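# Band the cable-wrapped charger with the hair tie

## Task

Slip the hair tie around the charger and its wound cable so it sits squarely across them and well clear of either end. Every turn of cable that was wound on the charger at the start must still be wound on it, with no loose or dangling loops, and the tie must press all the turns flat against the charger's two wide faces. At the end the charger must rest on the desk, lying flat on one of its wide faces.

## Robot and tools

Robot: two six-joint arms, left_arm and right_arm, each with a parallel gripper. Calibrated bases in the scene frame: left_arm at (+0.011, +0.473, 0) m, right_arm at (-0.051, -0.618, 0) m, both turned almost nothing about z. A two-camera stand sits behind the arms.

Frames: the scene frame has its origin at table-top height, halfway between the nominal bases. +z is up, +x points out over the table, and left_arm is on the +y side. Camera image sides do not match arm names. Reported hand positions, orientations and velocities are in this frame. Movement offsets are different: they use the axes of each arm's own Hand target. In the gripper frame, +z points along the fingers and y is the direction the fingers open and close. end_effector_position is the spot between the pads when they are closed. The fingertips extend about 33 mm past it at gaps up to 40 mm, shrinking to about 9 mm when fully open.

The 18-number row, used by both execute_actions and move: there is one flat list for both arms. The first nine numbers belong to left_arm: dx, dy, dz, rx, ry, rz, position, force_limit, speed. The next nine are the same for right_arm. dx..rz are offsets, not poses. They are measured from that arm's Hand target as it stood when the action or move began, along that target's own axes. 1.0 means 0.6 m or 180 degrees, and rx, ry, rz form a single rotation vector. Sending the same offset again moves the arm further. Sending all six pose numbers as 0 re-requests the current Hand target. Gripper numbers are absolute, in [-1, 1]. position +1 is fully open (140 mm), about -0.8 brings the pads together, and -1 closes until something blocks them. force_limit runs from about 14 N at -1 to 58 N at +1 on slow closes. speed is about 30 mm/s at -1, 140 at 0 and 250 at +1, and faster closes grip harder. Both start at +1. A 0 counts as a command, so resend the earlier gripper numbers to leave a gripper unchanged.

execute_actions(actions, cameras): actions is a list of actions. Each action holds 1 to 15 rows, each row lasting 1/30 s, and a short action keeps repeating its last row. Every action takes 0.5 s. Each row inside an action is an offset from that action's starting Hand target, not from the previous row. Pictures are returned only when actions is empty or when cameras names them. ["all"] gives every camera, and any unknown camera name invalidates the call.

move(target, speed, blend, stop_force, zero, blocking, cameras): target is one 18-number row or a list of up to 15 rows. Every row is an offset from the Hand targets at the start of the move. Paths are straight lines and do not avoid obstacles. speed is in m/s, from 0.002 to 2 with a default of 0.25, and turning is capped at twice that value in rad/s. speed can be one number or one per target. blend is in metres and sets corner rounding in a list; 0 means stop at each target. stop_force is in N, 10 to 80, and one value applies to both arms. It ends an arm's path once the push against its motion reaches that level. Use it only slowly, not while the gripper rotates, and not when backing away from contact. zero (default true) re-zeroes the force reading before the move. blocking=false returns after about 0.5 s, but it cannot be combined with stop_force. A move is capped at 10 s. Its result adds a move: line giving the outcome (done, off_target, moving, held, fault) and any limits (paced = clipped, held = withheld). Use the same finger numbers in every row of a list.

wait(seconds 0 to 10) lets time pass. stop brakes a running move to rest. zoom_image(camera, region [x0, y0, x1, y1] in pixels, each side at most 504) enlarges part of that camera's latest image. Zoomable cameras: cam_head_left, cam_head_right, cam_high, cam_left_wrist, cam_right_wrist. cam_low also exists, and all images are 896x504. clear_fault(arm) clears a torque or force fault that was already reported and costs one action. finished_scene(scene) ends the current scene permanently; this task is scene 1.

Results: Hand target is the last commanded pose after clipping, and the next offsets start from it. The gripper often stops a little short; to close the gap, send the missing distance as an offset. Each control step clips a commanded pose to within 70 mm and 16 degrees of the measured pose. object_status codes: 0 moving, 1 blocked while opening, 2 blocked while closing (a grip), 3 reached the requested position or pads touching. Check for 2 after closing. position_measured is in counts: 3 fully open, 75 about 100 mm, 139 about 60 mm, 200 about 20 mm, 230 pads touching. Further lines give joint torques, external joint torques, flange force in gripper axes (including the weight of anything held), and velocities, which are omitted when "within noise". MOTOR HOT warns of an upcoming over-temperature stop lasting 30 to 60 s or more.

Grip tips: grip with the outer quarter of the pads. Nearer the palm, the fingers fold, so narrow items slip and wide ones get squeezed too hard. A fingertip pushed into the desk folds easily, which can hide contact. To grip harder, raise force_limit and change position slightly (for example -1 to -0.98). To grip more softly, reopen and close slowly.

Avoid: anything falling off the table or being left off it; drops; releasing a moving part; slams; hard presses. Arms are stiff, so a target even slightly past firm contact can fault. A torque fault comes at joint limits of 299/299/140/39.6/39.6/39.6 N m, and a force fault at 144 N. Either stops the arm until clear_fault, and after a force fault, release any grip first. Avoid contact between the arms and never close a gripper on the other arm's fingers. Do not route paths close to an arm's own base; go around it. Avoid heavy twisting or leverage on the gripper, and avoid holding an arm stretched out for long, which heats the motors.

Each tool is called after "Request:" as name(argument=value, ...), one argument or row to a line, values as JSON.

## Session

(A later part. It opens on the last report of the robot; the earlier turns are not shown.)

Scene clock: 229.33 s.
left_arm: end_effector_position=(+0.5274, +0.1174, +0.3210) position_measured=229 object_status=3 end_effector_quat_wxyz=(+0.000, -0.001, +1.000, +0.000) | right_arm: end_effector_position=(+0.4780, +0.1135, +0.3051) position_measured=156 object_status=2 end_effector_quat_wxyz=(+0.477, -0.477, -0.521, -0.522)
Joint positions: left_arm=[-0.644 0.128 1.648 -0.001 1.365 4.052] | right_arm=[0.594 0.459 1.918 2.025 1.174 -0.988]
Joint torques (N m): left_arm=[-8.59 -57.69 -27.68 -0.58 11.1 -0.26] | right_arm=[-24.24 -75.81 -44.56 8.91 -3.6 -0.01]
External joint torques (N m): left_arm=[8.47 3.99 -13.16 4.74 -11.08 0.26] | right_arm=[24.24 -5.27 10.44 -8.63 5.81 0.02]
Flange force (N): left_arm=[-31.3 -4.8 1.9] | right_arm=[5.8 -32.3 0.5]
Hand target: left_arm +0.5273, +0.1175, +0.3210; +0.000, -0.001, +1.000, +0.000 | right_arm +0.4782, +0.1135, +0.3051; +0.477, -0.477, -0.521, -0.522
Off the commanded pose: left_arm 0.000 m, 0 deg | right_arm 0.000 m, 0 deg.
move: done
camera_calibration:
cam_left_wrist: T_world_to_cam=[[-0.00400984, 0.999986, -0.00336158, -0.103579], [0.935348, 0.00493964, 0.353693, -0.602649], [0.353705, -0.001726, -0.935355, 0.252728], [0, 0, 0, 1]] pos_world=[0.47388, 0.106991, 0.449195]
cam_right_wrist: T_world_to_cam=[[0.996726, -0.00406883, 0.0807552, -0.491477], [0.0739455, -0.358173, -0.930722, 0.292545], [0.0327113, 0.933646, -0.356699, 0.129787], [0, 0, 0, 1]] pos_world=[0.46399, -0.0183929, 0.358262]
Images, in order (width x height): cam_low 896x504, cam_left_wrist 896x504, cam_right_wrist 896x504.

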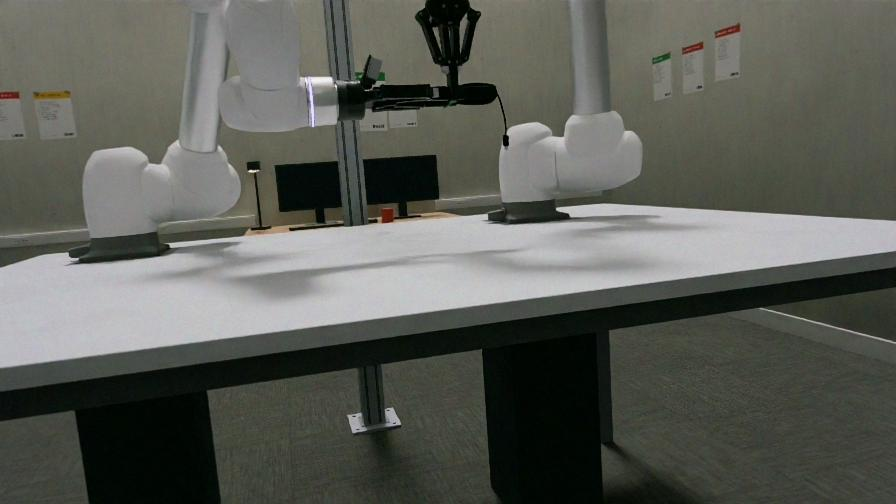

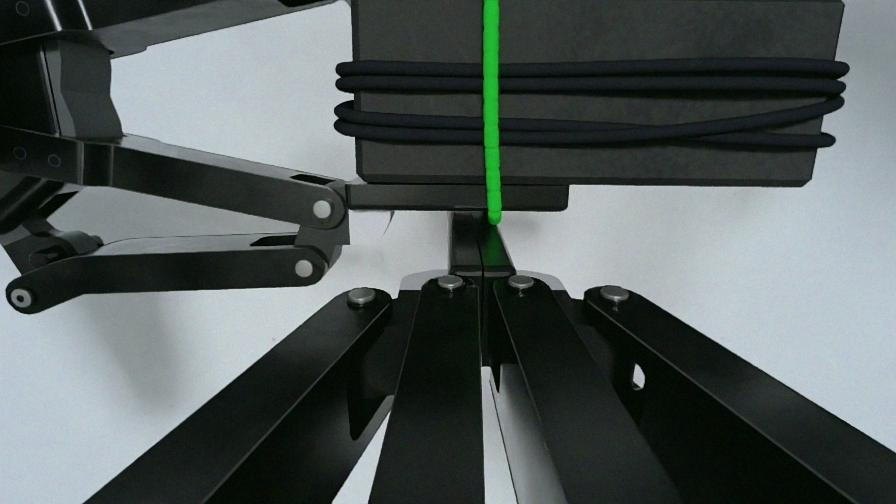

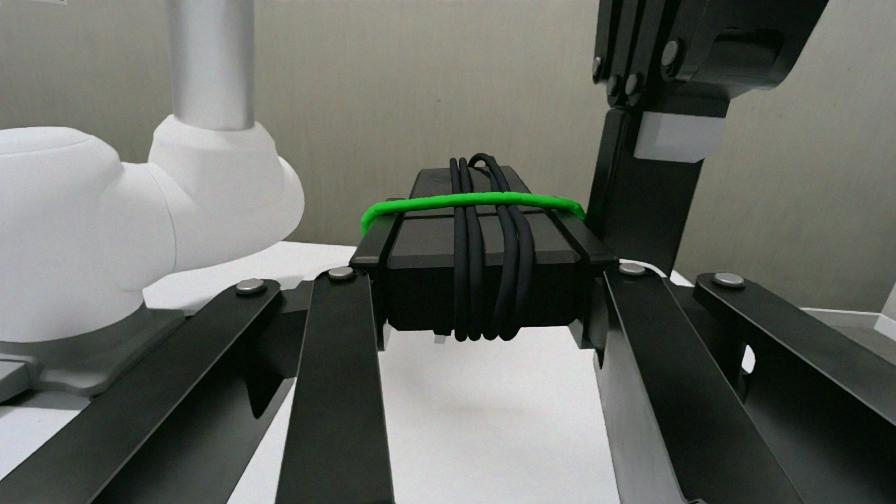

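Request:
move(
  target=[
    [-0.0042,0,0,0,0,0,-0.8,0,0,0,0,0,0,0,0,-1,0.2,-1],
  ],
  speed=0.03,
  cameras=["cam_left_wrist","cam_right_wrist"],
)

Request:
zoom_image(
  camera="cam_left_wrist",
  region=[420, 150, 580, 290],
)

Request:
zoom_image(
  camera="cam_right_wrist",
  region=[540, 150, 680, 290],
)

Scene clock: 230.27 s.
left_arm: end_effector_position=(+0.5298, +0.1175, +0.3210) position_measured=229 object_status=3 end_effector_quat_wxyz=(+0.000, -0.001, +1.000, +0.000) | right_arm: end_effector_position=(+0.4783, +0.1134, +0.3051) position_measured=156 object_status=2 end_effector_quat_wxyz=(+0.477, -0.478, -0.521, -0.522)
Joint positions: left_arm=[-0.642 0.131 1.644 -0.001 1.366 4.054] | right_arm=[0.594 0.459 1.918 2.025 1.173 -0.988]
Joint torques (N m): left_arm=[-1.48 -55.03 -39.43 3.13 2.72 -0.11] | right_arm=[-3.92 -78.02 -37.39 2.53 1.56 0.07]
External joint torques (N m): left_arm=[1.5 0.5 -1.48 1.04 -2.69 0.11] | right_arm=[3.79 -2.79 3.33 -2.24 0.65 -0.06]
Flange force (N): left_arm=[-3.9 0.4 2.8] | right_arm=[3.5 -8.7 -3.9]
Hand target: left_arm +0.5298, +0.1175, +0.3210; +0.000, -0.001, +1.000, +0.000 | right_arm +0.4782, +0.1135, +0.3051; +0.477, -0.477, -0.521, -0.522
Off the commanded pose: left_arm 0.000 m, 0 deg | right_arm 0.000 m, 0 deg.
move: done
camera_calibration:
cam_left_wrist: T_world_to_cam=[[-0.0038566, 0.999987, -0.00319848, -0.103816], [0.935461, 0.0047381, 0.353398, -0.604792], [0.353408, -0.00162914, -0.935468, 0.252061], [0, 0, 0, 1]] pos_world=[0.476279, 0.107091, 0.449195]
cam_right_wrist: T_world_to_cam=[[0.996724, -0.00459803, 0.080742, -0.491681], [0.0737389, -0.358327, -0.93068, 0.292572], [0.0332113, 0.933585, -0.356814, 0.129681], [0, 0, 0, 1]] pos_world=[0.46419, -0.0184925, 0.358262]
Images, in order (width x height): cam_left_wrist 896x504, cam_right_wrist 896x504.

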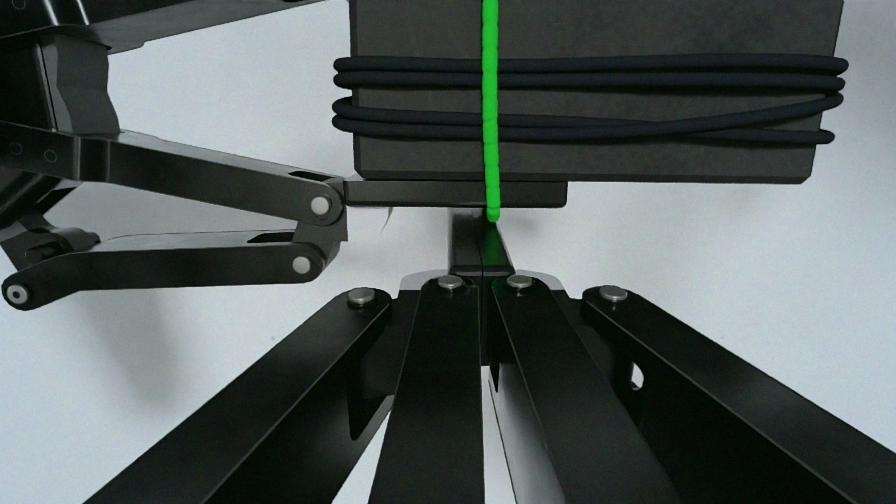

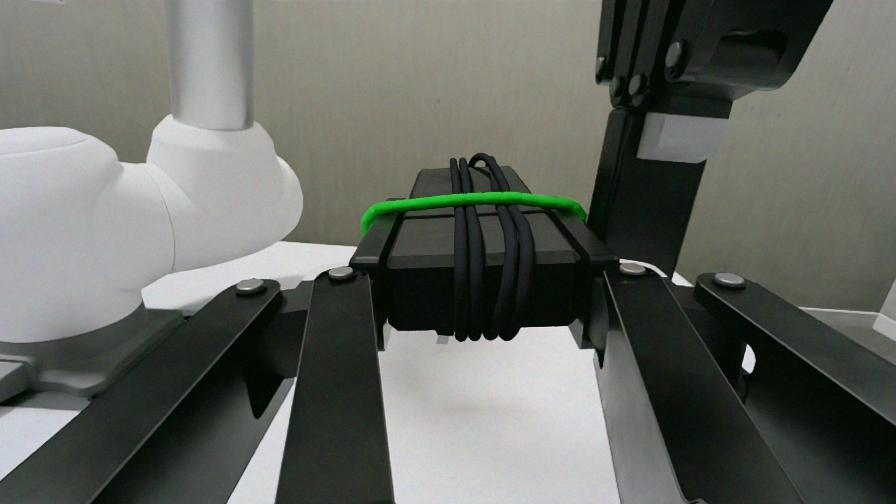

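Scaled by 3.150 from the camera's 896x504 image, which has a finer 1280x720 frame.

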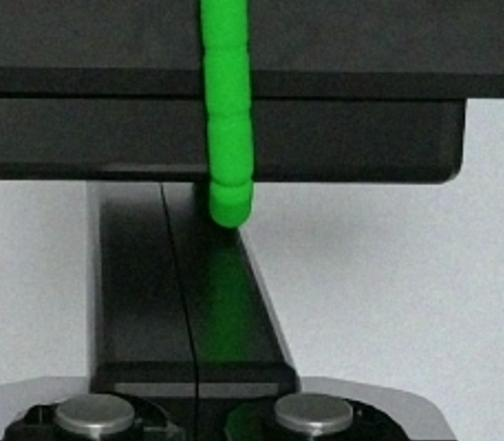

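Scaled by 3.600 from the camera's 896x504 image, which has a finer 1280x720 frame.

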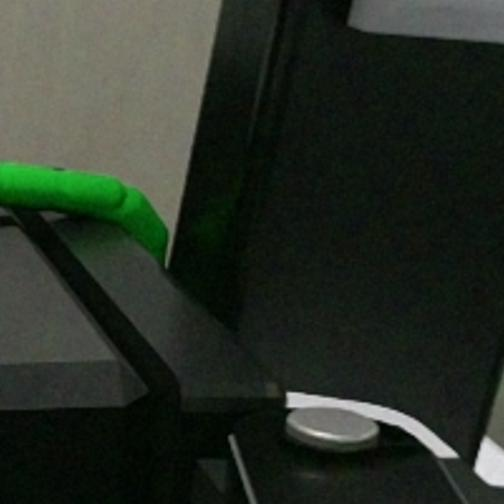

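Request:
move(
  target=[
    [-0.005,0,0,0,0,0,-0.8,0,0,0,0,0,0,0,0,-1,0.2,-1],
    [-0.005,-0.0133,0,0,0,0,-0.8,0,0,0,0,0,0,0,0,-1,0.2,-1],
    [-0.005,-0.0133,0,0,0,-0.139,-0.8,0,0,0,0,0,0,0,0,-1,0.2,-1],
  ],
  speed=[0.03,0.04,0.2],
  cameras=["cam_left_wrist","cam_right_wrist"],
)

Request:
zoom_image(
  camera="cam_left_wrist",
  region=[400, 130, 600, 290],
)

Request:
zoom_image(
  camera="cam_right_wrist",
  region=[540, 150, 680, 290],
)

Scene clock: 233.90 s.
left_arm: end_effector_position=(+0.5329, +0.1096, +0.3210) position_measured=229 object_status=3 end_effector_quat_wxyz=(+0.000, -0.218, +0.976, +0.000) | right_arm: end_effector_position=(+0.4782, +0.1135, +0.3051) position_measured=156 object_status=2 end_effector_quat_wxyz=(+0.477, -0.477, -0.521, -0.522)
Joint positions: left_arm=[-0.649 0.142 1.631 -0.001 1.368 3.611] | right_arm=[0.594 0.459 1.918 2.025 1.173 -0.988]
Joint torques (N m): left_arm=[-0.37 -55.36 -42.01 3.96 0.49 0.01] | right_arm=[1.63 -79.62 -36.24 1.04 3.26 0.07]
External joint torques (N m): left_arm=[0.36 0.24 1.28 0.18 -0.47 -0.01] | right_arm=[-1.48 -1.49 2.07 -0.77 -1.04 -0.07]
Flange force (N): left_arm=[0.6 2.1 2.8] | right_arm=[2.3 -2.9 -5.1]
Hand target: left_arm +0.5328, +0.1095, +0.3210; +0.000, -0.218, +0.976, +0.000 | right_arm +0.4782, +0.1135, +0.3051; +0.477, -0.477, -0.521, -0.522
Off the commanded pose: left_arm 0.000 m, 0 deg | right_arm 0.000 m, 0 deg.
move: done
camera_calibration:
cam_left_wrist: T_world_to_cam=[[-0.426477, 0.904494, -0.00290876, 0.139764], [0.845754, 0.399917, 0.353222, -0.603076], [0.320651, 0.148181, -0.935535, 0.252014], [0, 0, 0, 1]] pos_world=[0.488851, 0.0774211, 0.449194]
cam_right_wrist: T_world_to_cam=[[0.996724, -0.00437621, 0.0807653, -0.491585], [0.0738403, -0.358313, -0.930677, 0.292568], [0.0330121, 0.933591, -0.356816, 0.129684], [0, 0, 0, 1]] pos_world=[0.46409, -0.0183925, 0.358262]
Images, in order (width x height): cam_left_wrist 896x504, cam_right_wrist 896x504.

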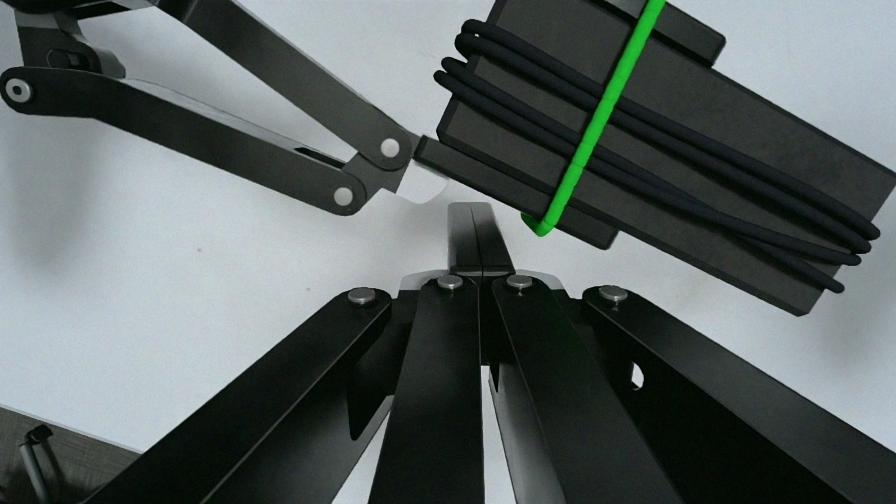

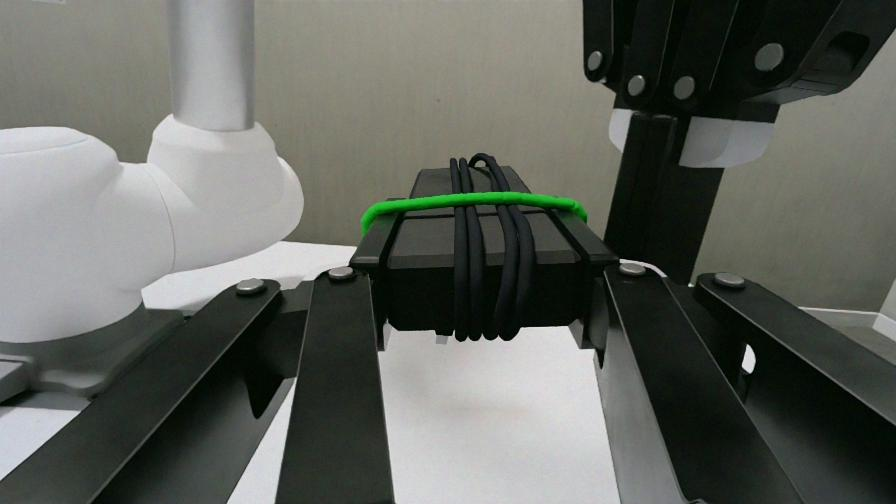

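Scaled by 2.520 from the camera's 896x504 image, which has a finer 1280x720 frame.

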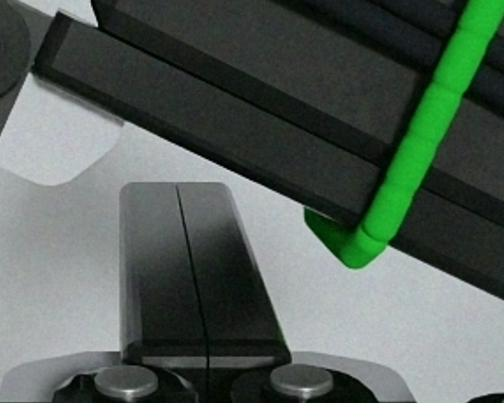

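Scaled by 3.600 from the camera's 896x504 image, which has a finer 1280x720 frame.

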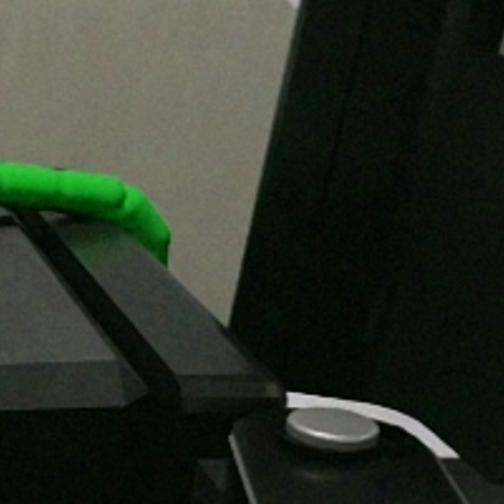

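Request:
move(
  target=[
    [0.00604,0.00282,0.005,0,0,0,-0.8,0,0,0,0,0,0,0,0,-1,0.2,-1],
  ],
  speed=0.02,
  cameras=["cam_left_wrist","cam_right_wrist"],
)

Request:
zoom_image(
  camera="cam_left_wrist",
  region=[400, 130, 600, 290],
)

Request:
zoom_image(
  camera="cam_right_wrist",
  region=[540, 150, 680, 290],
)

Scene clock: 235.27 s.
left_arm: end_effector_position=(+0.5289, +0.1095, +0.3181) position_measured=229 object_status=3 end_effector_quat_wxyz=(+0.000, -0.218, +0.976, +0.000) | right_arm: end_effector_position=(+0.4782, +0.1135, +0.3051) position_measured=156 object_status=2 end_effector_quat_wxyz=(+0.477, -0.477, -0.521, -0.522)
Joint positions: left_arm=[-0.653 0.138 1.642 -0.001 1.362 3.607] | right_arm=[0.594 0.459 1.918 2.025 1.173 -0.988]
Joint torques (N m): left_arm=[-0.59 -55.89 -42.07 4.07 0.54 -0.14] | right_arm=[2.05 -79.46 -36.3 1.05 3.25 0.08]
External joint torques (N m): left_arm=[0.5 1.44 1.31 0.08 -0.53 0.14] | right_arm=[-2.09 -1.23 2.33 -0.77 -1.05 -0.08]
Flange force (N): left_arm=[-0.8 0.7 3.3] | right_arm=[1.8 -2.6 -6.0]
Hand target: left_arm +0.5288, +0.1095, +0.3180; +0.000, -0.218, +0.976, +0.000 | right_arm +0.4782, +0.1135, +0.3051; +0.477, -0.477, -0.521, -0.522
Off the commanded pose: left_arm 0.000 m, 0 deg | right_arm 0.000 m, 0 deg.
move: done
camera_calibration:
cam_left_wrist: T_world_to_cam=[[-0.426464, 0.9045, -0.00294898, 0.13806], [0.845727, 0.399905, 0.353302, -0.59869], [0.320741, 0.148177, -0.935505, 0.250526], [0, 0, 0, 1]] pos_world=[0.484852, 0.0774211, 0.446294]
cam_right_wrist: T_world_to_cam=[[0.996724, -0.00437621, 0.0807653, -0.491585], [0.0738403, -0.358313, -0.930677, 0.292568], [0.0330121, 0.933591, -0.356816, 0.129684], [0, 0, 0, 1]] pos_world=[0.46409, -0.0183925, 0.358262]
Images, in order (width x height): cam_left_wrist 896x504, cam_right_wrist 896x504.

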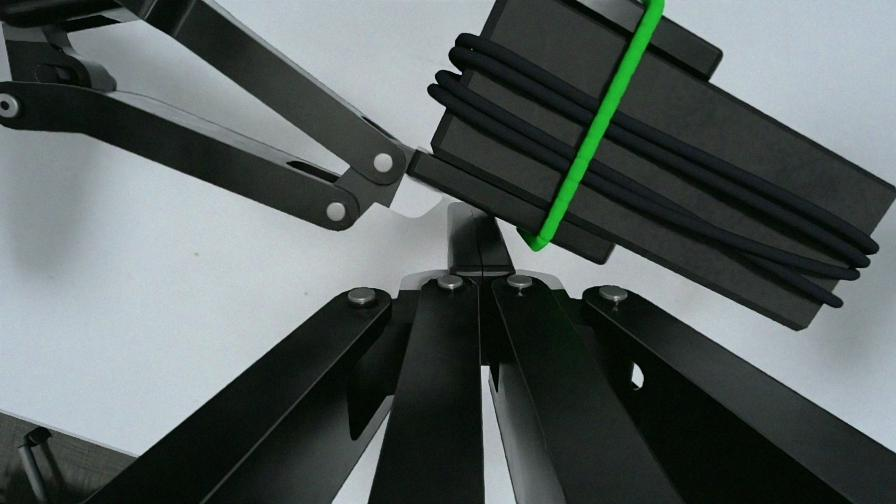

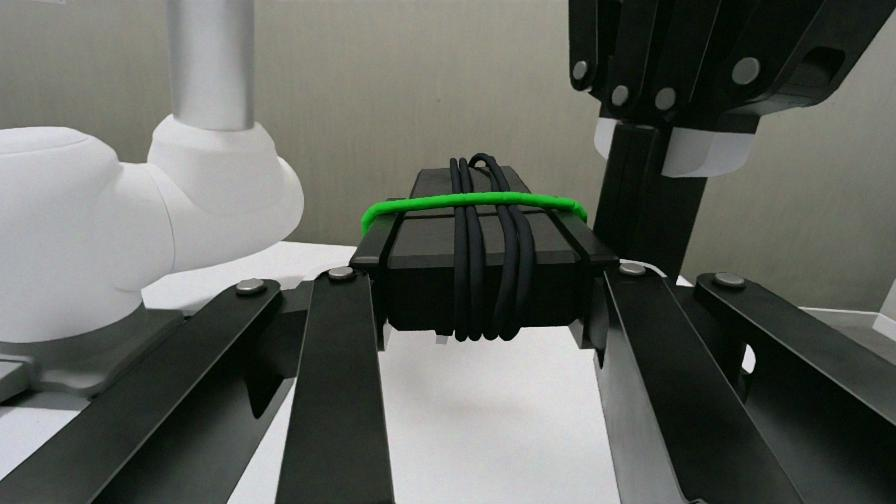

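Scaled by 2.520 from the camera's 896x504 image, which has a finer 1280x720 frame.

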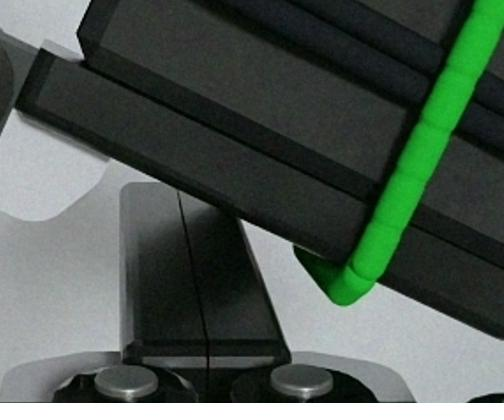

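Scaled by 3.600 from the camera's 896x504 image, which has a finer 1280x720 frame.

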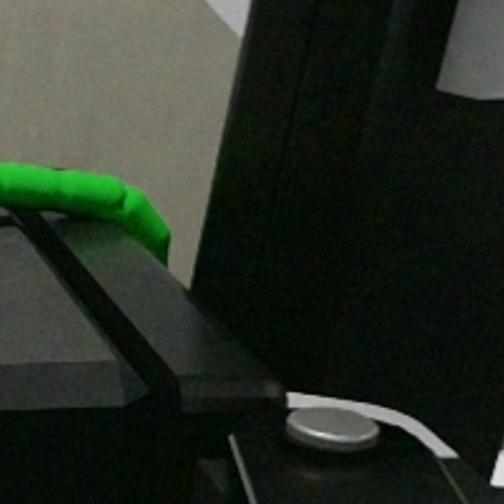

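Request:
move(
  target=[
    [0.00151,0.0007,0,0,0,0,-0.8,0,0,0,0,0,0,0,0,-1,0.2,-1],
  ],
  speed=0.01,
)

Request:
move(
  target=[
    [0.00106,0.0005,0,0,0,0,-0.8,0,0,0,0,0,0,0,0,-1,0.2,-1],
  ],
  speed=0.01,
)

Scene clock: 236.20 s.
left_arm: end_effector_position=(+0.5279, +0.1095, +0.3180) position_measured=229 object_status=3 end_effector_quat_wxyz=(+0.000, -0.218, +0.976, +0.000) | right_arm: end_effector_position=(+0.4781, +0.1135, +0.3051) position_measured=156 object_status=2 end_effector_quat_wxyz=(+0.477, -0.477, -0.521, -0.522)
Joint positions: left_arm=[-0.654 0.137 1.643 -0.001 1.361 3.606] | right_arm=[0.594 0.459 1.918 2.025 1.173 -0.988]
Joint torques (N m): left_arm=[-2.41 -54.61 -40.67 2.93 1.31 -0.02] | right_arm=[0.1 -78.92 -37.6 1.87 2.59 0.05]
External joint torques (N m): left_arm=[2.54 -0.79 -0.3 1.24 -1.3 0.02] | right_arm=[-0.09 -2.13 3.52 -1.58 -0.38 -0.05]
Flange force (N): left_arm=[-3.1 2.7 1.6] | right_arm=[2.8 -6.0 -7.0]
Hand target: left_arm +0.5278, +0.1095, +0.3180; +0.000, -0.218, +0.976, +0.000 | right_arm +0.4782, +0.1135, +0.3051; +0.477, -0.477, -0.521, -0.522
Off the commanded pose: left_arm 0.000 m, 0 deg | right_arm 0.000 m, 0 deg.
move: done

Scene clock: 236.90 s.
left_arm: end_effector_position=(+0.5272, +0.1095, +0.3180) position_measured=229 object_status=3 end_effector_quat_wxyz=(+0.000, -0.218, +0.976, +0.000) | right_arm: end_effector_position=(+0.4781, +0.1135, +0.3050) position_measured=156 object_status=2 end_effector_quat_wxyz=(+0.477, -0.477, -0.521, -0.522)
Joint positions: left_arm=[-0.654 0.136 1.644 -0.001 1.361 3.605] | right_arm=[0.594 0.459 1.918 2.025 1.173 -0.988]
Joint torques (N m): left_arm=[-6.54 -56.13 -38.58 0.38 3.54 -0.12] | right_arm=[-5.53 -76.71 -40.65 3.86 0.53 -0.02]
External joint torques (N m): left_arm=[6.51 1.19 -2.23 3.76 -3.52 0.12] | right_arm=[5.59 -4.32 6.55 -3.58 1.69 0.03]
Flange force (N): left_arm=[-11.9 0.3 3.4] | right_arm=[4.7 -15.2 -8.9]
Hand target: left_arm +0.5271, +0.1095, +0.3180; +0.000, -0.218, +0.976, +0.000 | right_arm +0.4782, +0.1135, +0.3051; +0.477, -0.477, -0.521, -0.522
Off the commanded pose: left_arm 0.000 m, 0 deg | right_arm 0.000 m, 0 deg.
move: done

Request:
move(
  target=[
    [-0.00075,-0.00035,0,0,0,0,-0.8,0,0,0,0,0,0,0,0,-1,0.2,-1],
    [-0.01485,0.02985,0,0,0,0,-0.8,0,0,0,0,0,0,0,0,-1,0.2,-1],
  ],
  speed=0.04,
  cameras=["cam_left_wrist","cam_right_wrist","cam_low"],
)

Request:
zoom_image(
  camera="cam_left_wrist",
  region=[400, 130, 600, 290],
)

Request:
zoom_image(
  camera="cam_right_wrist",
  region=[500, 150, 680, 290],
)

Request:
zoom_image(
  camera="cam_low",
  region=[400, 50, 510, 120],
)

Scene clock: 238.60 s.
left_arm: end_effector_position=(+0.5277, +0.1295, +0.3180) position_measured=229 object_status=3 end_effector_quat_wxyz=(+0.000, -0.218, +0.976, +0.000) | right_arm: end_effector_position=(+0.4780, +0.1136, +0.3051) position_measured=156 object_status=2 end_effector_quat_wxyz=(+0.477, -0.477, -0.521, -0.522)
Joint positions: left_arm=[-0.628 0.119 1.664 -0.001 1.359 3.631] | right_arm=[0.594 0.459 1.918 2.025 1.173 -0.988]
Joint torques (N m): left_arm=[-15.42 -60.22 -26.1 -5.43 13.96 -0.02] | right_arm=[-31.67 -71.1 -49.27 12.03 -7.67 0.09]
External joint torques (N m): left_arm=[15.37 7.01 -14.77 9.58 -13.94 0.02] | right_arm=[31.56 -9.8 15.17 -11.73 9.88 -0.09]
Flange force (N): left_arm=[-39.9 -18.0 5.9] | right_arm=[9.2 -46.4 -6.2]
Hand target: left_arm +0.5276, +0.1295, +0.3180; +0.000, -0.218, +0.976, +0.000 | right_arm +0.4782, +0.1135, +0.3051; +0.477, -0.477, -0.521, -0.522
Off the commanded pose: left_arm 0.000 m, 0 deg | right_arm 0.000 m, 0 deg.
move: done
camera_calibration:
cam_left_wrist: T_world_to_cam=[[-0.426529, 0.904469, -0.00287351, 0.119459], [0.845618, 0.399899, 0.353568, -0.605705], [0.320941, 0.148377, -0.935404, 0.247693], [0, 0, 0, 1]] pos_world=[0.483653, 0.0974219, 0.446194]
cam_right_wrist: T_world_to_cam=[[0.996726, -0.00406135, 0.080753, -0.491468], [0.0739419, -0.358293, -0.930677, 0.292435], [0.032713, 0.9336, -0.356819, 0.129792], [0, 0, 0, 1]] pos_world=[0.46399, -0.0183926, 0.358162]
Images, in order (width x height): cam_low 896x504, cam_left_wrist 896x504, cam_right_wrist 896x504.

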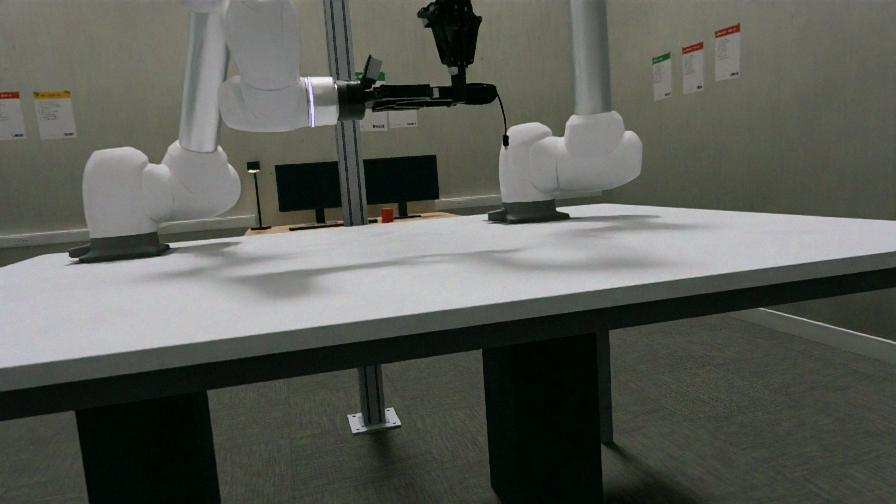

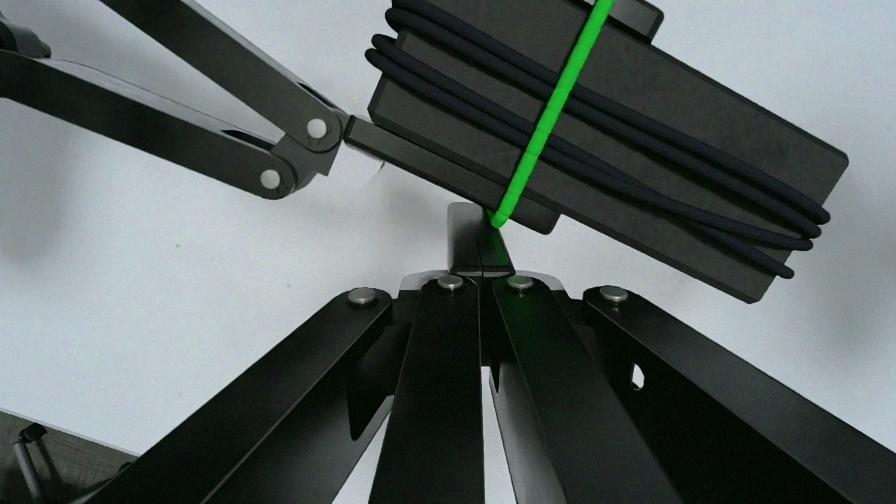

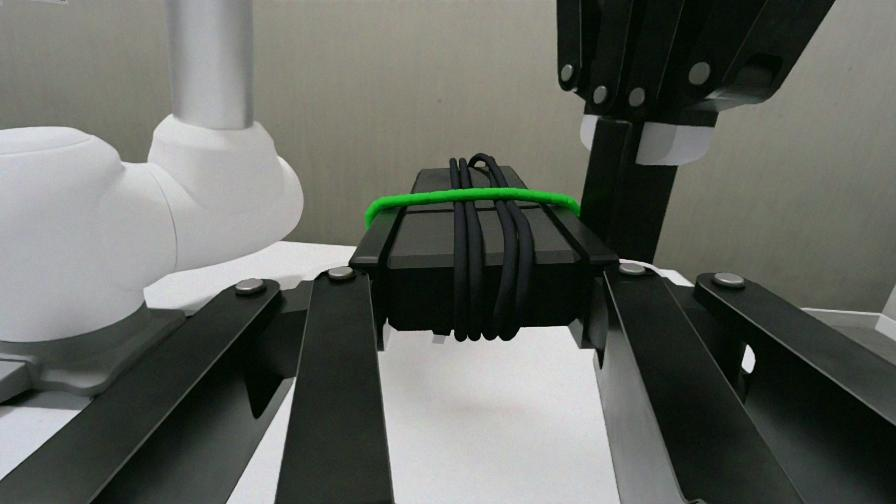

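Scaled by 2.520 from the camera's 896x504 image, which has a finer 1280x720 frame.

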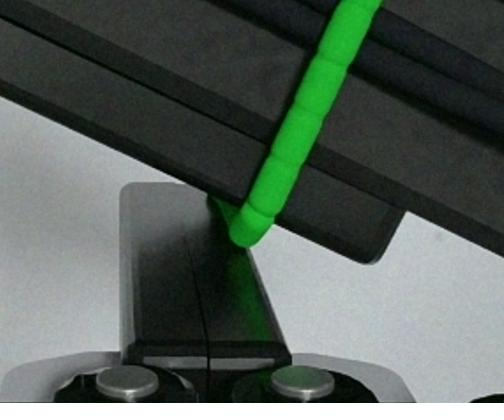

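Scaled by 2.800 from the camera's 896x504 image, which has a finer 1280x720 frame.

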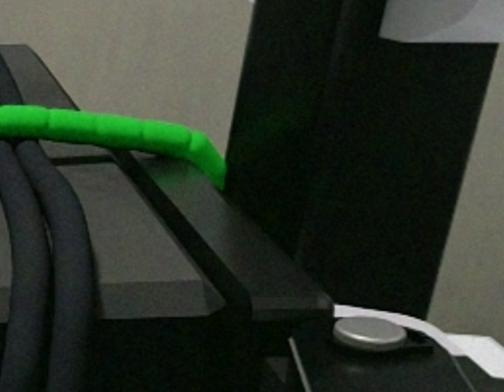

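Scaled by 4.582 from the camera's 896x504 image, which has a finer 1280x720 frame.

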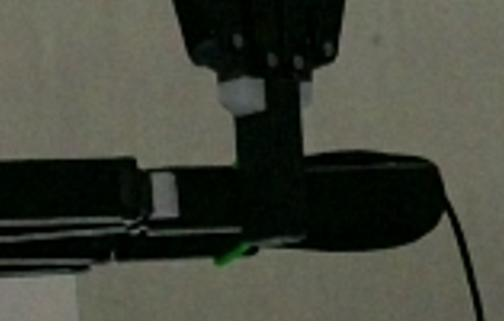

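Request:
move(
  target=[
    [-0.00604,-0.00282,0,0,0,0,-0.8,0,0,0,0,0,0,0,0,-1,0.2,-1],
    [0.00525,-0.027,0,0,0,0,-0.8,0,0,0,0,0,0,0,0,-1,0.2,-1],
    [0.00525,-0.027,0,0,0,0.139,-0.8,0,0,0,0,0,0,0,0,-1,0.2,-1],
  ],
  speed=[0.03,0.04,0.2],
  cameras=["cam_left_wrist","cam_right_wrist"],
)

Request:
zoom_image(
  camera="cam_left_wrist",
  region=[400, 130, 600, 290],
)

Scene clock: 242.00 s.
left_arm: end_effector_position=(+0.5316, +0.1135, +0.3180) position_measured=229 object_status=3 end_effector_quat_wxyz=(+0.000, -0.001, +1.000, +0.000) | right_arm: end_effector_position=(+0.4782, +0.1135, +0.3051) position_measured=156 object_status=2 end_effector_quat_wxyz=(+0.477, -0.477, -0.521, -0.522)
Joint positions: left_arm=[-0.645 0.138 1.642 -0.001 1.362 4.051] | right_arm=[0.594 0.459 1.918 2.025 1.173 -0.988]
Joint torques (N m): left_arm=[-1.26 -54.23 -41.98 4.05 0.55 -0.12] | right_arm=[1.48 -79.38 -36.24 1.06 3.27 0.05]
External joint torques (N m): left_arm=[1.18 -0.34 1.34 0.09 -0.51 0.12] | right_arm=[-1.42 -1.43 2.19 -0.79 -1.06 -0.05]
Flange force (N): left_arm=[1.3 3.4 2.7] | right_arm=[2.2 -3.0 -5.1]
Hand target: left_arm +0.5316, +0.1135, +0.3180; +0.000, -0.001, +1.000, +0.000 | right_arm +0.4782, +0.1135, +0.3051; +0.477, -0.477, -0.521, -0.522
Off the commanded pose: left_arm 0.000 m, 0 deg | right_arm 0.000 m, 0 deg.
move: done
camera_calibration:
cam_left_wrist: T_world_to_cam=[[-0.00394992, 0.999987, -0.00323325, -0.0996587], [0.935394, 0.00483798, 0.353574, -0.605454], [0.353585, -0.00162778, -0.935401, 0.248497], [0, 0, 0, 1]] pos_world=[0.47808, 0.102991, 0.446195]
cam_right_wrist: T_world_to_cam=[[0.996724, -0.00437621, 0.0807653, -0.491585], [0.0738403, -0.358313, -0.930677, 0.292568], [0.0330121, 0.933591, -0.356816, 0.129684], [0, 0, 0, 1]] pos_world=[0.46409, -0.0183925, 0.358262]
Images, in order (width x height): cam_left_wrist 896x504, cam_right_wrist 896x504.

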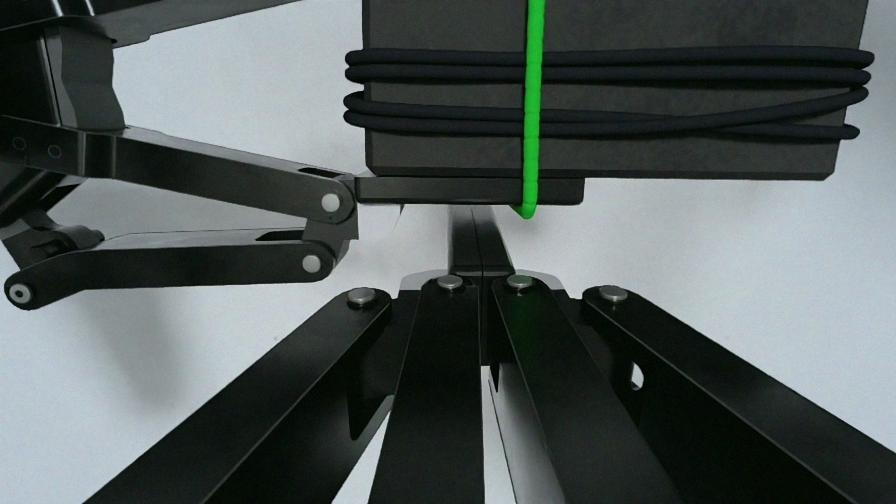

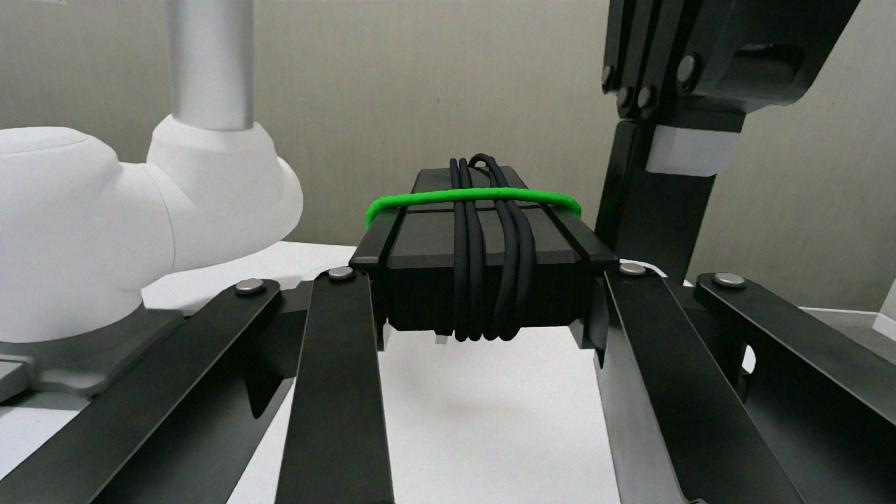

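Scaled by 2.520 from the camera's 896x504 image, which has a finer 1280x720 frame.

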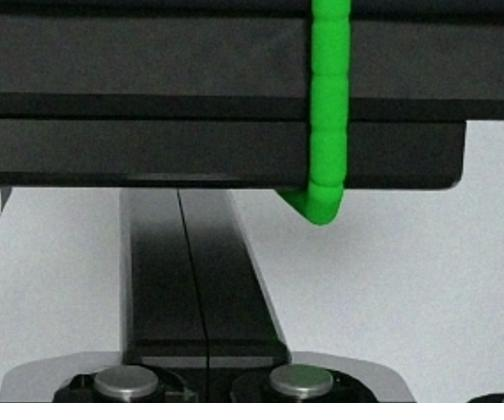

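Request:
move(
  target=[
    [0.0082,0,0,0,0,0,-0.8,0,0,0,0,0,0,0,0,-1,0.2,-1],
  ],
  speed=0.02,
)

Request:
move(
  target=[
    [0.0007,0,0,0,0,0,-0.8,0,0,0,0,0,0,0,0,-1,0.2,-1],
  ],
  speed=0.01,
)

Scene clock: 242.93 s.
left_arm: end_effector_position=(+0.5268, +0.1135, +0.3180) position_measured=229 object_status=3 end_effector_quat_wxyz=(+0.000, -0.001, +1.000, +0.000) | right_arm: end_effector_position=(+0.4781, +0.1135, +0.3051) position_measured=156 object_status=2 end_effector_quat_wxyz=(+0.477, -0.477, -0.521, -0.522)
Joint positions: left_arm=[-0.65 0.132 1.649 -0.001 1.361 4.046] | right_arm=[0.594 0.459 1.918 2.025 1.173 -0.988]
Joint torques (N m): left_arm=[-1.94 -53.84 -41.14 3.12 0.85 0.09] | right_arm=[0.88 -79.18 -37.45 1.58 2.83 0.04]
External joint torques (N m): left_arm=[1.99 -0.67 0.3 1.05 -0.81 -0.09] | right_arm=[-0.95 -1.91 3.25 -1.28 -0.62 -0.03]
Flange force (N): left_arm=[-0.4 3.4 1.6] | right_arm=[2.5 -5.0 -7.0]
Hand target: left_arm +0.5267, +0.1135, +0.3180; +0.000, -0.001, +1.000, +0.000 | right_arm +0.4782, +0.1135, +0.3051; +0.477, -0.477, -0.521, -0.522
Off the commanded pose: left_arm 0.000 m, 0 deg | right_arm 0.000 m, 0 deg.
move: done

Scene clock: 243.63 s.
left_arm: end_effector_position=(+0.5263, +0.1135, +0.3180) position_measured=229 object_status=3 end_effector_quat_wxyz=(+0.000, -0.001, +1.000, +0.000) | right_arm: end_effector_position=(+0.4781, +0.1135, +0.3051) position_measured=156 object_status=2 end_effector_quat_wxyz=(+0.477, -0.477, -0.521, -0.522)
Joint positions: left_arm=[-0.65 0.131 1.65 -0.001 1.361 4.046] | right_arm=[0.594 0.459 1.918 2.025 1.173 -0.988]
Joint torques (N m): left_arm=[-6.1 -54.34 -39.04 0.6 2.55 -0.12] | right_arm=[-3.33 -78.09 -40.8 3.49 1.25 0.01]
External joint torques (N m): left_arm=[6.2 -0.33 -1.8 3.57 -2.51 0.12] | right_arm=[3.31 -3.2 6.6 -3.19 0.97 0]
Flange force (N): left_arm=[-8.0 6.7 1.7] | right_arm=[3.4 -13.0 -10.0]
Hand target: left_arm +0.5263, +0.1135, +0.3180; +0.000, -0.001, +1.000, +0.000 | right_arm +0.4782, +0.1135, +0.3051; +0.477, -0.477, -0.521, -0.522
Off the commanded pose: left_arm 0.000 m, 0 deg | right_arm 0.000 m, 0 deg.
move: done

Request:
move(
  target=[
    [-0.0003,0.015,0,0,0,0,-0.8,0,0,0,0,0,0,0,0,-1,0.2,-1],
  ],
  speed=0.03,
  cameras=["cam_left_wrist"],
)

Request:
zoom_image(
  camera="cam_left_wrist",
  region=[400, 130, 600, 290],
)

Scene clock: 244.57 s.
left_arm: end_effector_position=(+0.5265, +0.1224, +0.3180) position_measured=229 object_status=3 end_effector_quat_wxyz=(+0.000, -0.001, +1.000, +0.000) | right_arm: end_effector_position=(+0.4780, +0.1135, +0.3051) position_measured=156 object_status=2 end_effector_quat_wxyz=(+0.477, -0.477, -0.521, -0.522)
Joint positions: left_arm=[-0.639 0.123 1.659 -0.001 1.359 4.057] | right_arm=[0.594 0.459 1.918 2.025 1.173 -0.988]
Joint torques (N m): left_arm=[-2.16 -59.79 -28.05 2.8 11.85 0.39] | right_arm=[-26.65 -75.71 -40.23 7.99 -3.65 0.05]
External joint torques (N m): left_arm=[2.17 6.01 -12.84 1.37 -11.82 -0.39] | right_arm=[26.56 -5.47 6 -7.7 5.87 -0.05]
Flange force (N): left_arm=[-26.6 -14.7 4.6] | right_arm=[6.9 -28.1 9.4]
Hand target: left_arm +0.5264, +0.1225, +0.3180; +0.000, -0.001, +1.000, +0.000 | right_arm +0.4782, +0.1135, +0.3051; +0.477, -0.477, -0.521, -0.522
Off the commanded pose: left_arm 0.000 m, 0 deg | right_arm 0.000 m, 0 deg.
move: done
camera_calibration:
cam_left_wrist: T_world_to_cam=[[-0.00397595, 0.999986, -0.00345566, -0.108566], [0.935349, 0.00494121, 0.353693, -0.600771], [0.353705, -0.00182598, -0.935355, 0.25026], [0, 0, 0, 1]] pos_world=[0.47298, 0.11199, 0.446195]
Images, in order (width x height): cam_left_wrist 896x504.

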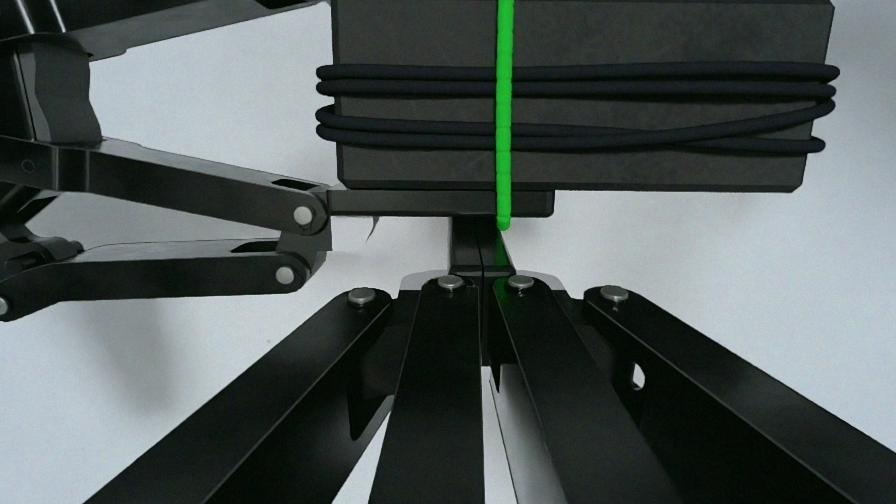

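Scaled by 2.520 from the camera's 896x504 image, which has a finer 1280x720 frame.

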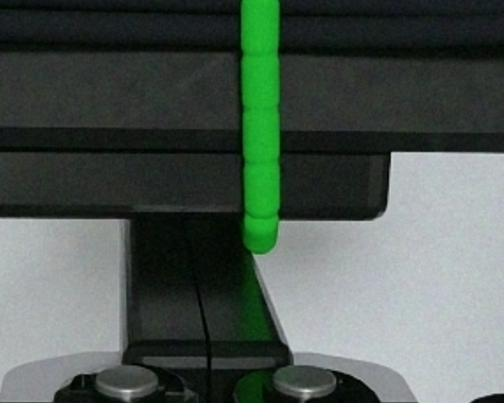

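Request:
move(
  target=[
    [-0.0067,-0.003,0,0,0,0,-0.8,0,0,0,0,0,0,0,0,-1,0.2,-1],
    [-0.0067,-0.003,-0.1,0,0,0,-0.8,0,0,0,0,0,0,0,0,-1,0.2,-1],
    [-0.0067,-0.003,-0.1,0,0,0,-0.6,0,-1,0,0,0,0,0,0,-1,0.2,-1],
  ],
  speed=[0.03,0.1,0.1],
  cameras=["cam_left_wrist","cam_right_wrist","cam_low"],
)

Request:
zoom_image(
  camera="cam_left_wrist",
  region=[350, 100, 650, 300],
)

Request:
zoom_image(
  camera="cam_low",
  region=[400, 50, 510, 120],
)

Request:
zoom_image(
  camera="cam_right_wrist",
  region=[330, 130, 630, 350],
)

Scene clock: 249.37 s.
left_arm: end_effector_position=(+0.5305, +0.1208, +0.3780) position_measured=205 object_status=0 end_effector_quat_wxyz=(+0.000, -0.001, +1.000, +0.000) | right_arm: end_effector_position=(+0.4782, +0.1135, +0.3051) position_measured=156 object_status=2 end_effector_quat_wxyz=(+0.477, -0.477, -0.521, -0.522)
Joint positions: left_arm=[-0.637 0.115 1.559 -0.001 1.467 4.059] | right_arm=[0.594 0.459 1.918 2.025 1.173 -0.988]
Joint torques (N m): left_arm=[-0.43 -52.81 -42.45 4.14 0.55 -0.13] | right_arm=[1.83 -79.39 -36.28 1.02 3.3 0.11]
External joint torques (N m): left_arm=[0.41 -0.54 0.98 0.08 -0.51 0.13] | right_arm=[-1.85 -1.71 2.19 -0.73 -1.08 -0.1]
Flange force (N): left_arm=[1.7 2.2 2.4] | right_arm=[2.5 -3.0 -5.8]
Hand target: left_arm +0.5305, +0.1208, +0.3780; +0.000, -0.001, +1.000, +0.000 | right_arm +0.4782, +0.1135, +0.3051; +0.477, -0.477, -0.521, -0.522
Off the commanded pose: left_arm 0.000 m, 0 deg | right_arm 0.000 m, 0 deg.
move: done
camera_calibration:
cam_left_wrist: T_world_to_cam=[[-0.00391644, 0.999987, -0.00332688, -0.106737], [0.935427, 0.00483961, 0.353485, -0.625646], [0.353497, -0.00172765, -0.935434, 0.305092], [0, 0, 0, 1]] pos_world=[0.476979, 0.110291, 0.506195]
cam_right_wrist: T_world_to_cam=[[0.996724, -0.00437633, 0.080765, -0.491585], [0.07384, -0.358313, -0.930677, 0.292568], [0.0330121, 0.933591, -0.356816, 0.129684], [0, 0, 0, 1]] pos_world=[0.46409, -0.0183925, 0.358262]
Images, in order (width x height): cam_low 896x504, cam_left_wrist 896x504, cam_right_wrist 896x504.

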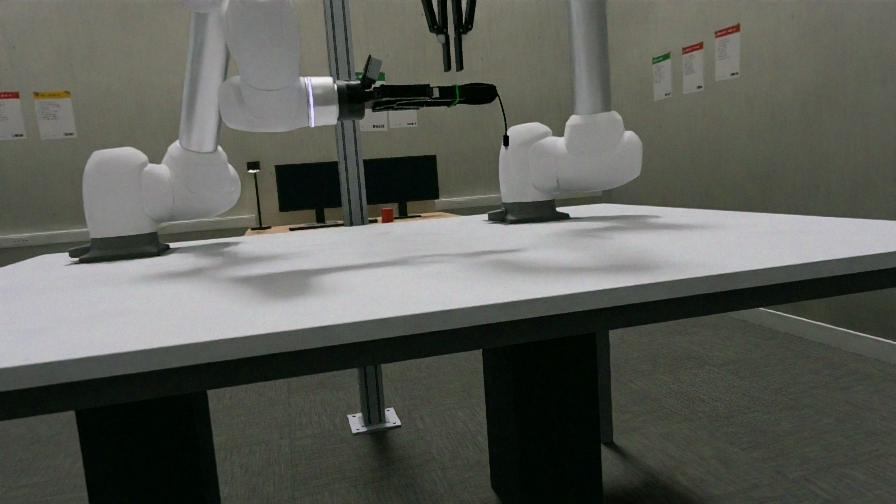

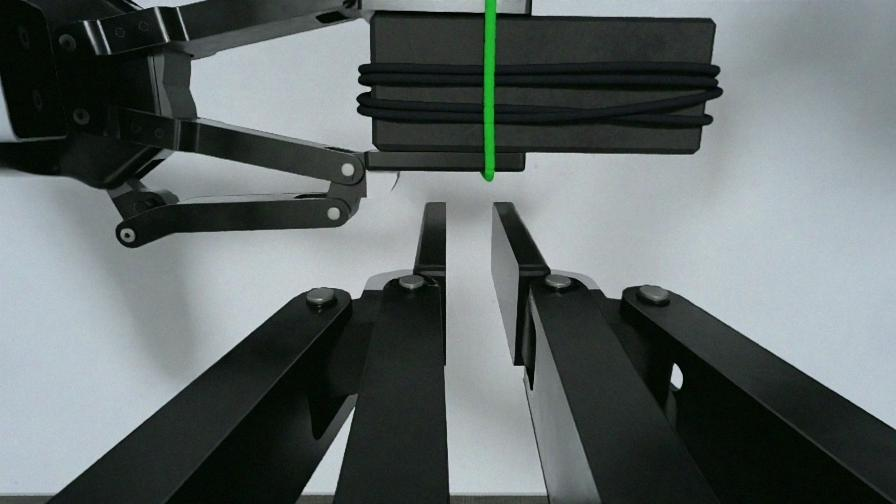

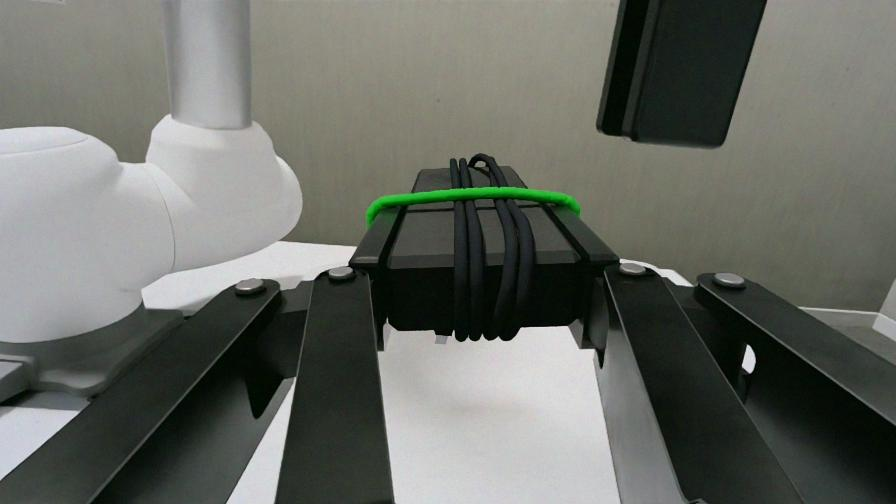

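Scaled by 1.680 from the camera's 896x504 image, which has a finer 1280x720 frame.

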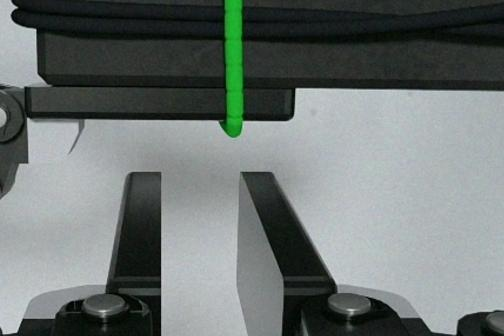

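Scaled by 4.582 from the camera's 896x504 image, which has a finer 1280x720 frame.

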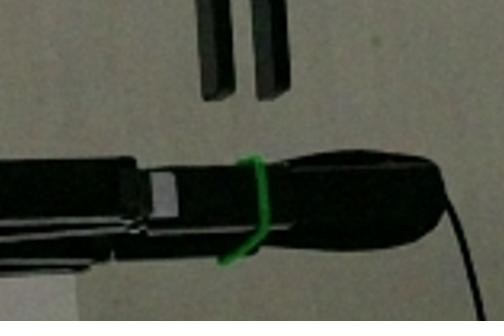

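Scaled by 1.680 from the camera's 896x504 image, which has a finer 1280x720 frame.

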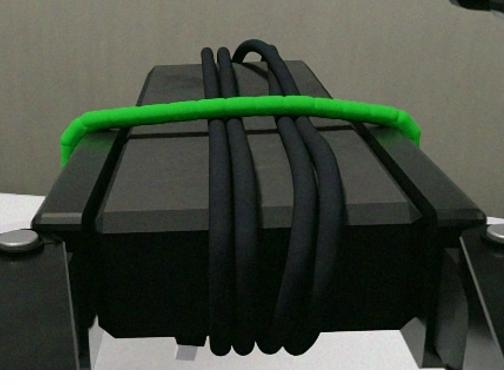

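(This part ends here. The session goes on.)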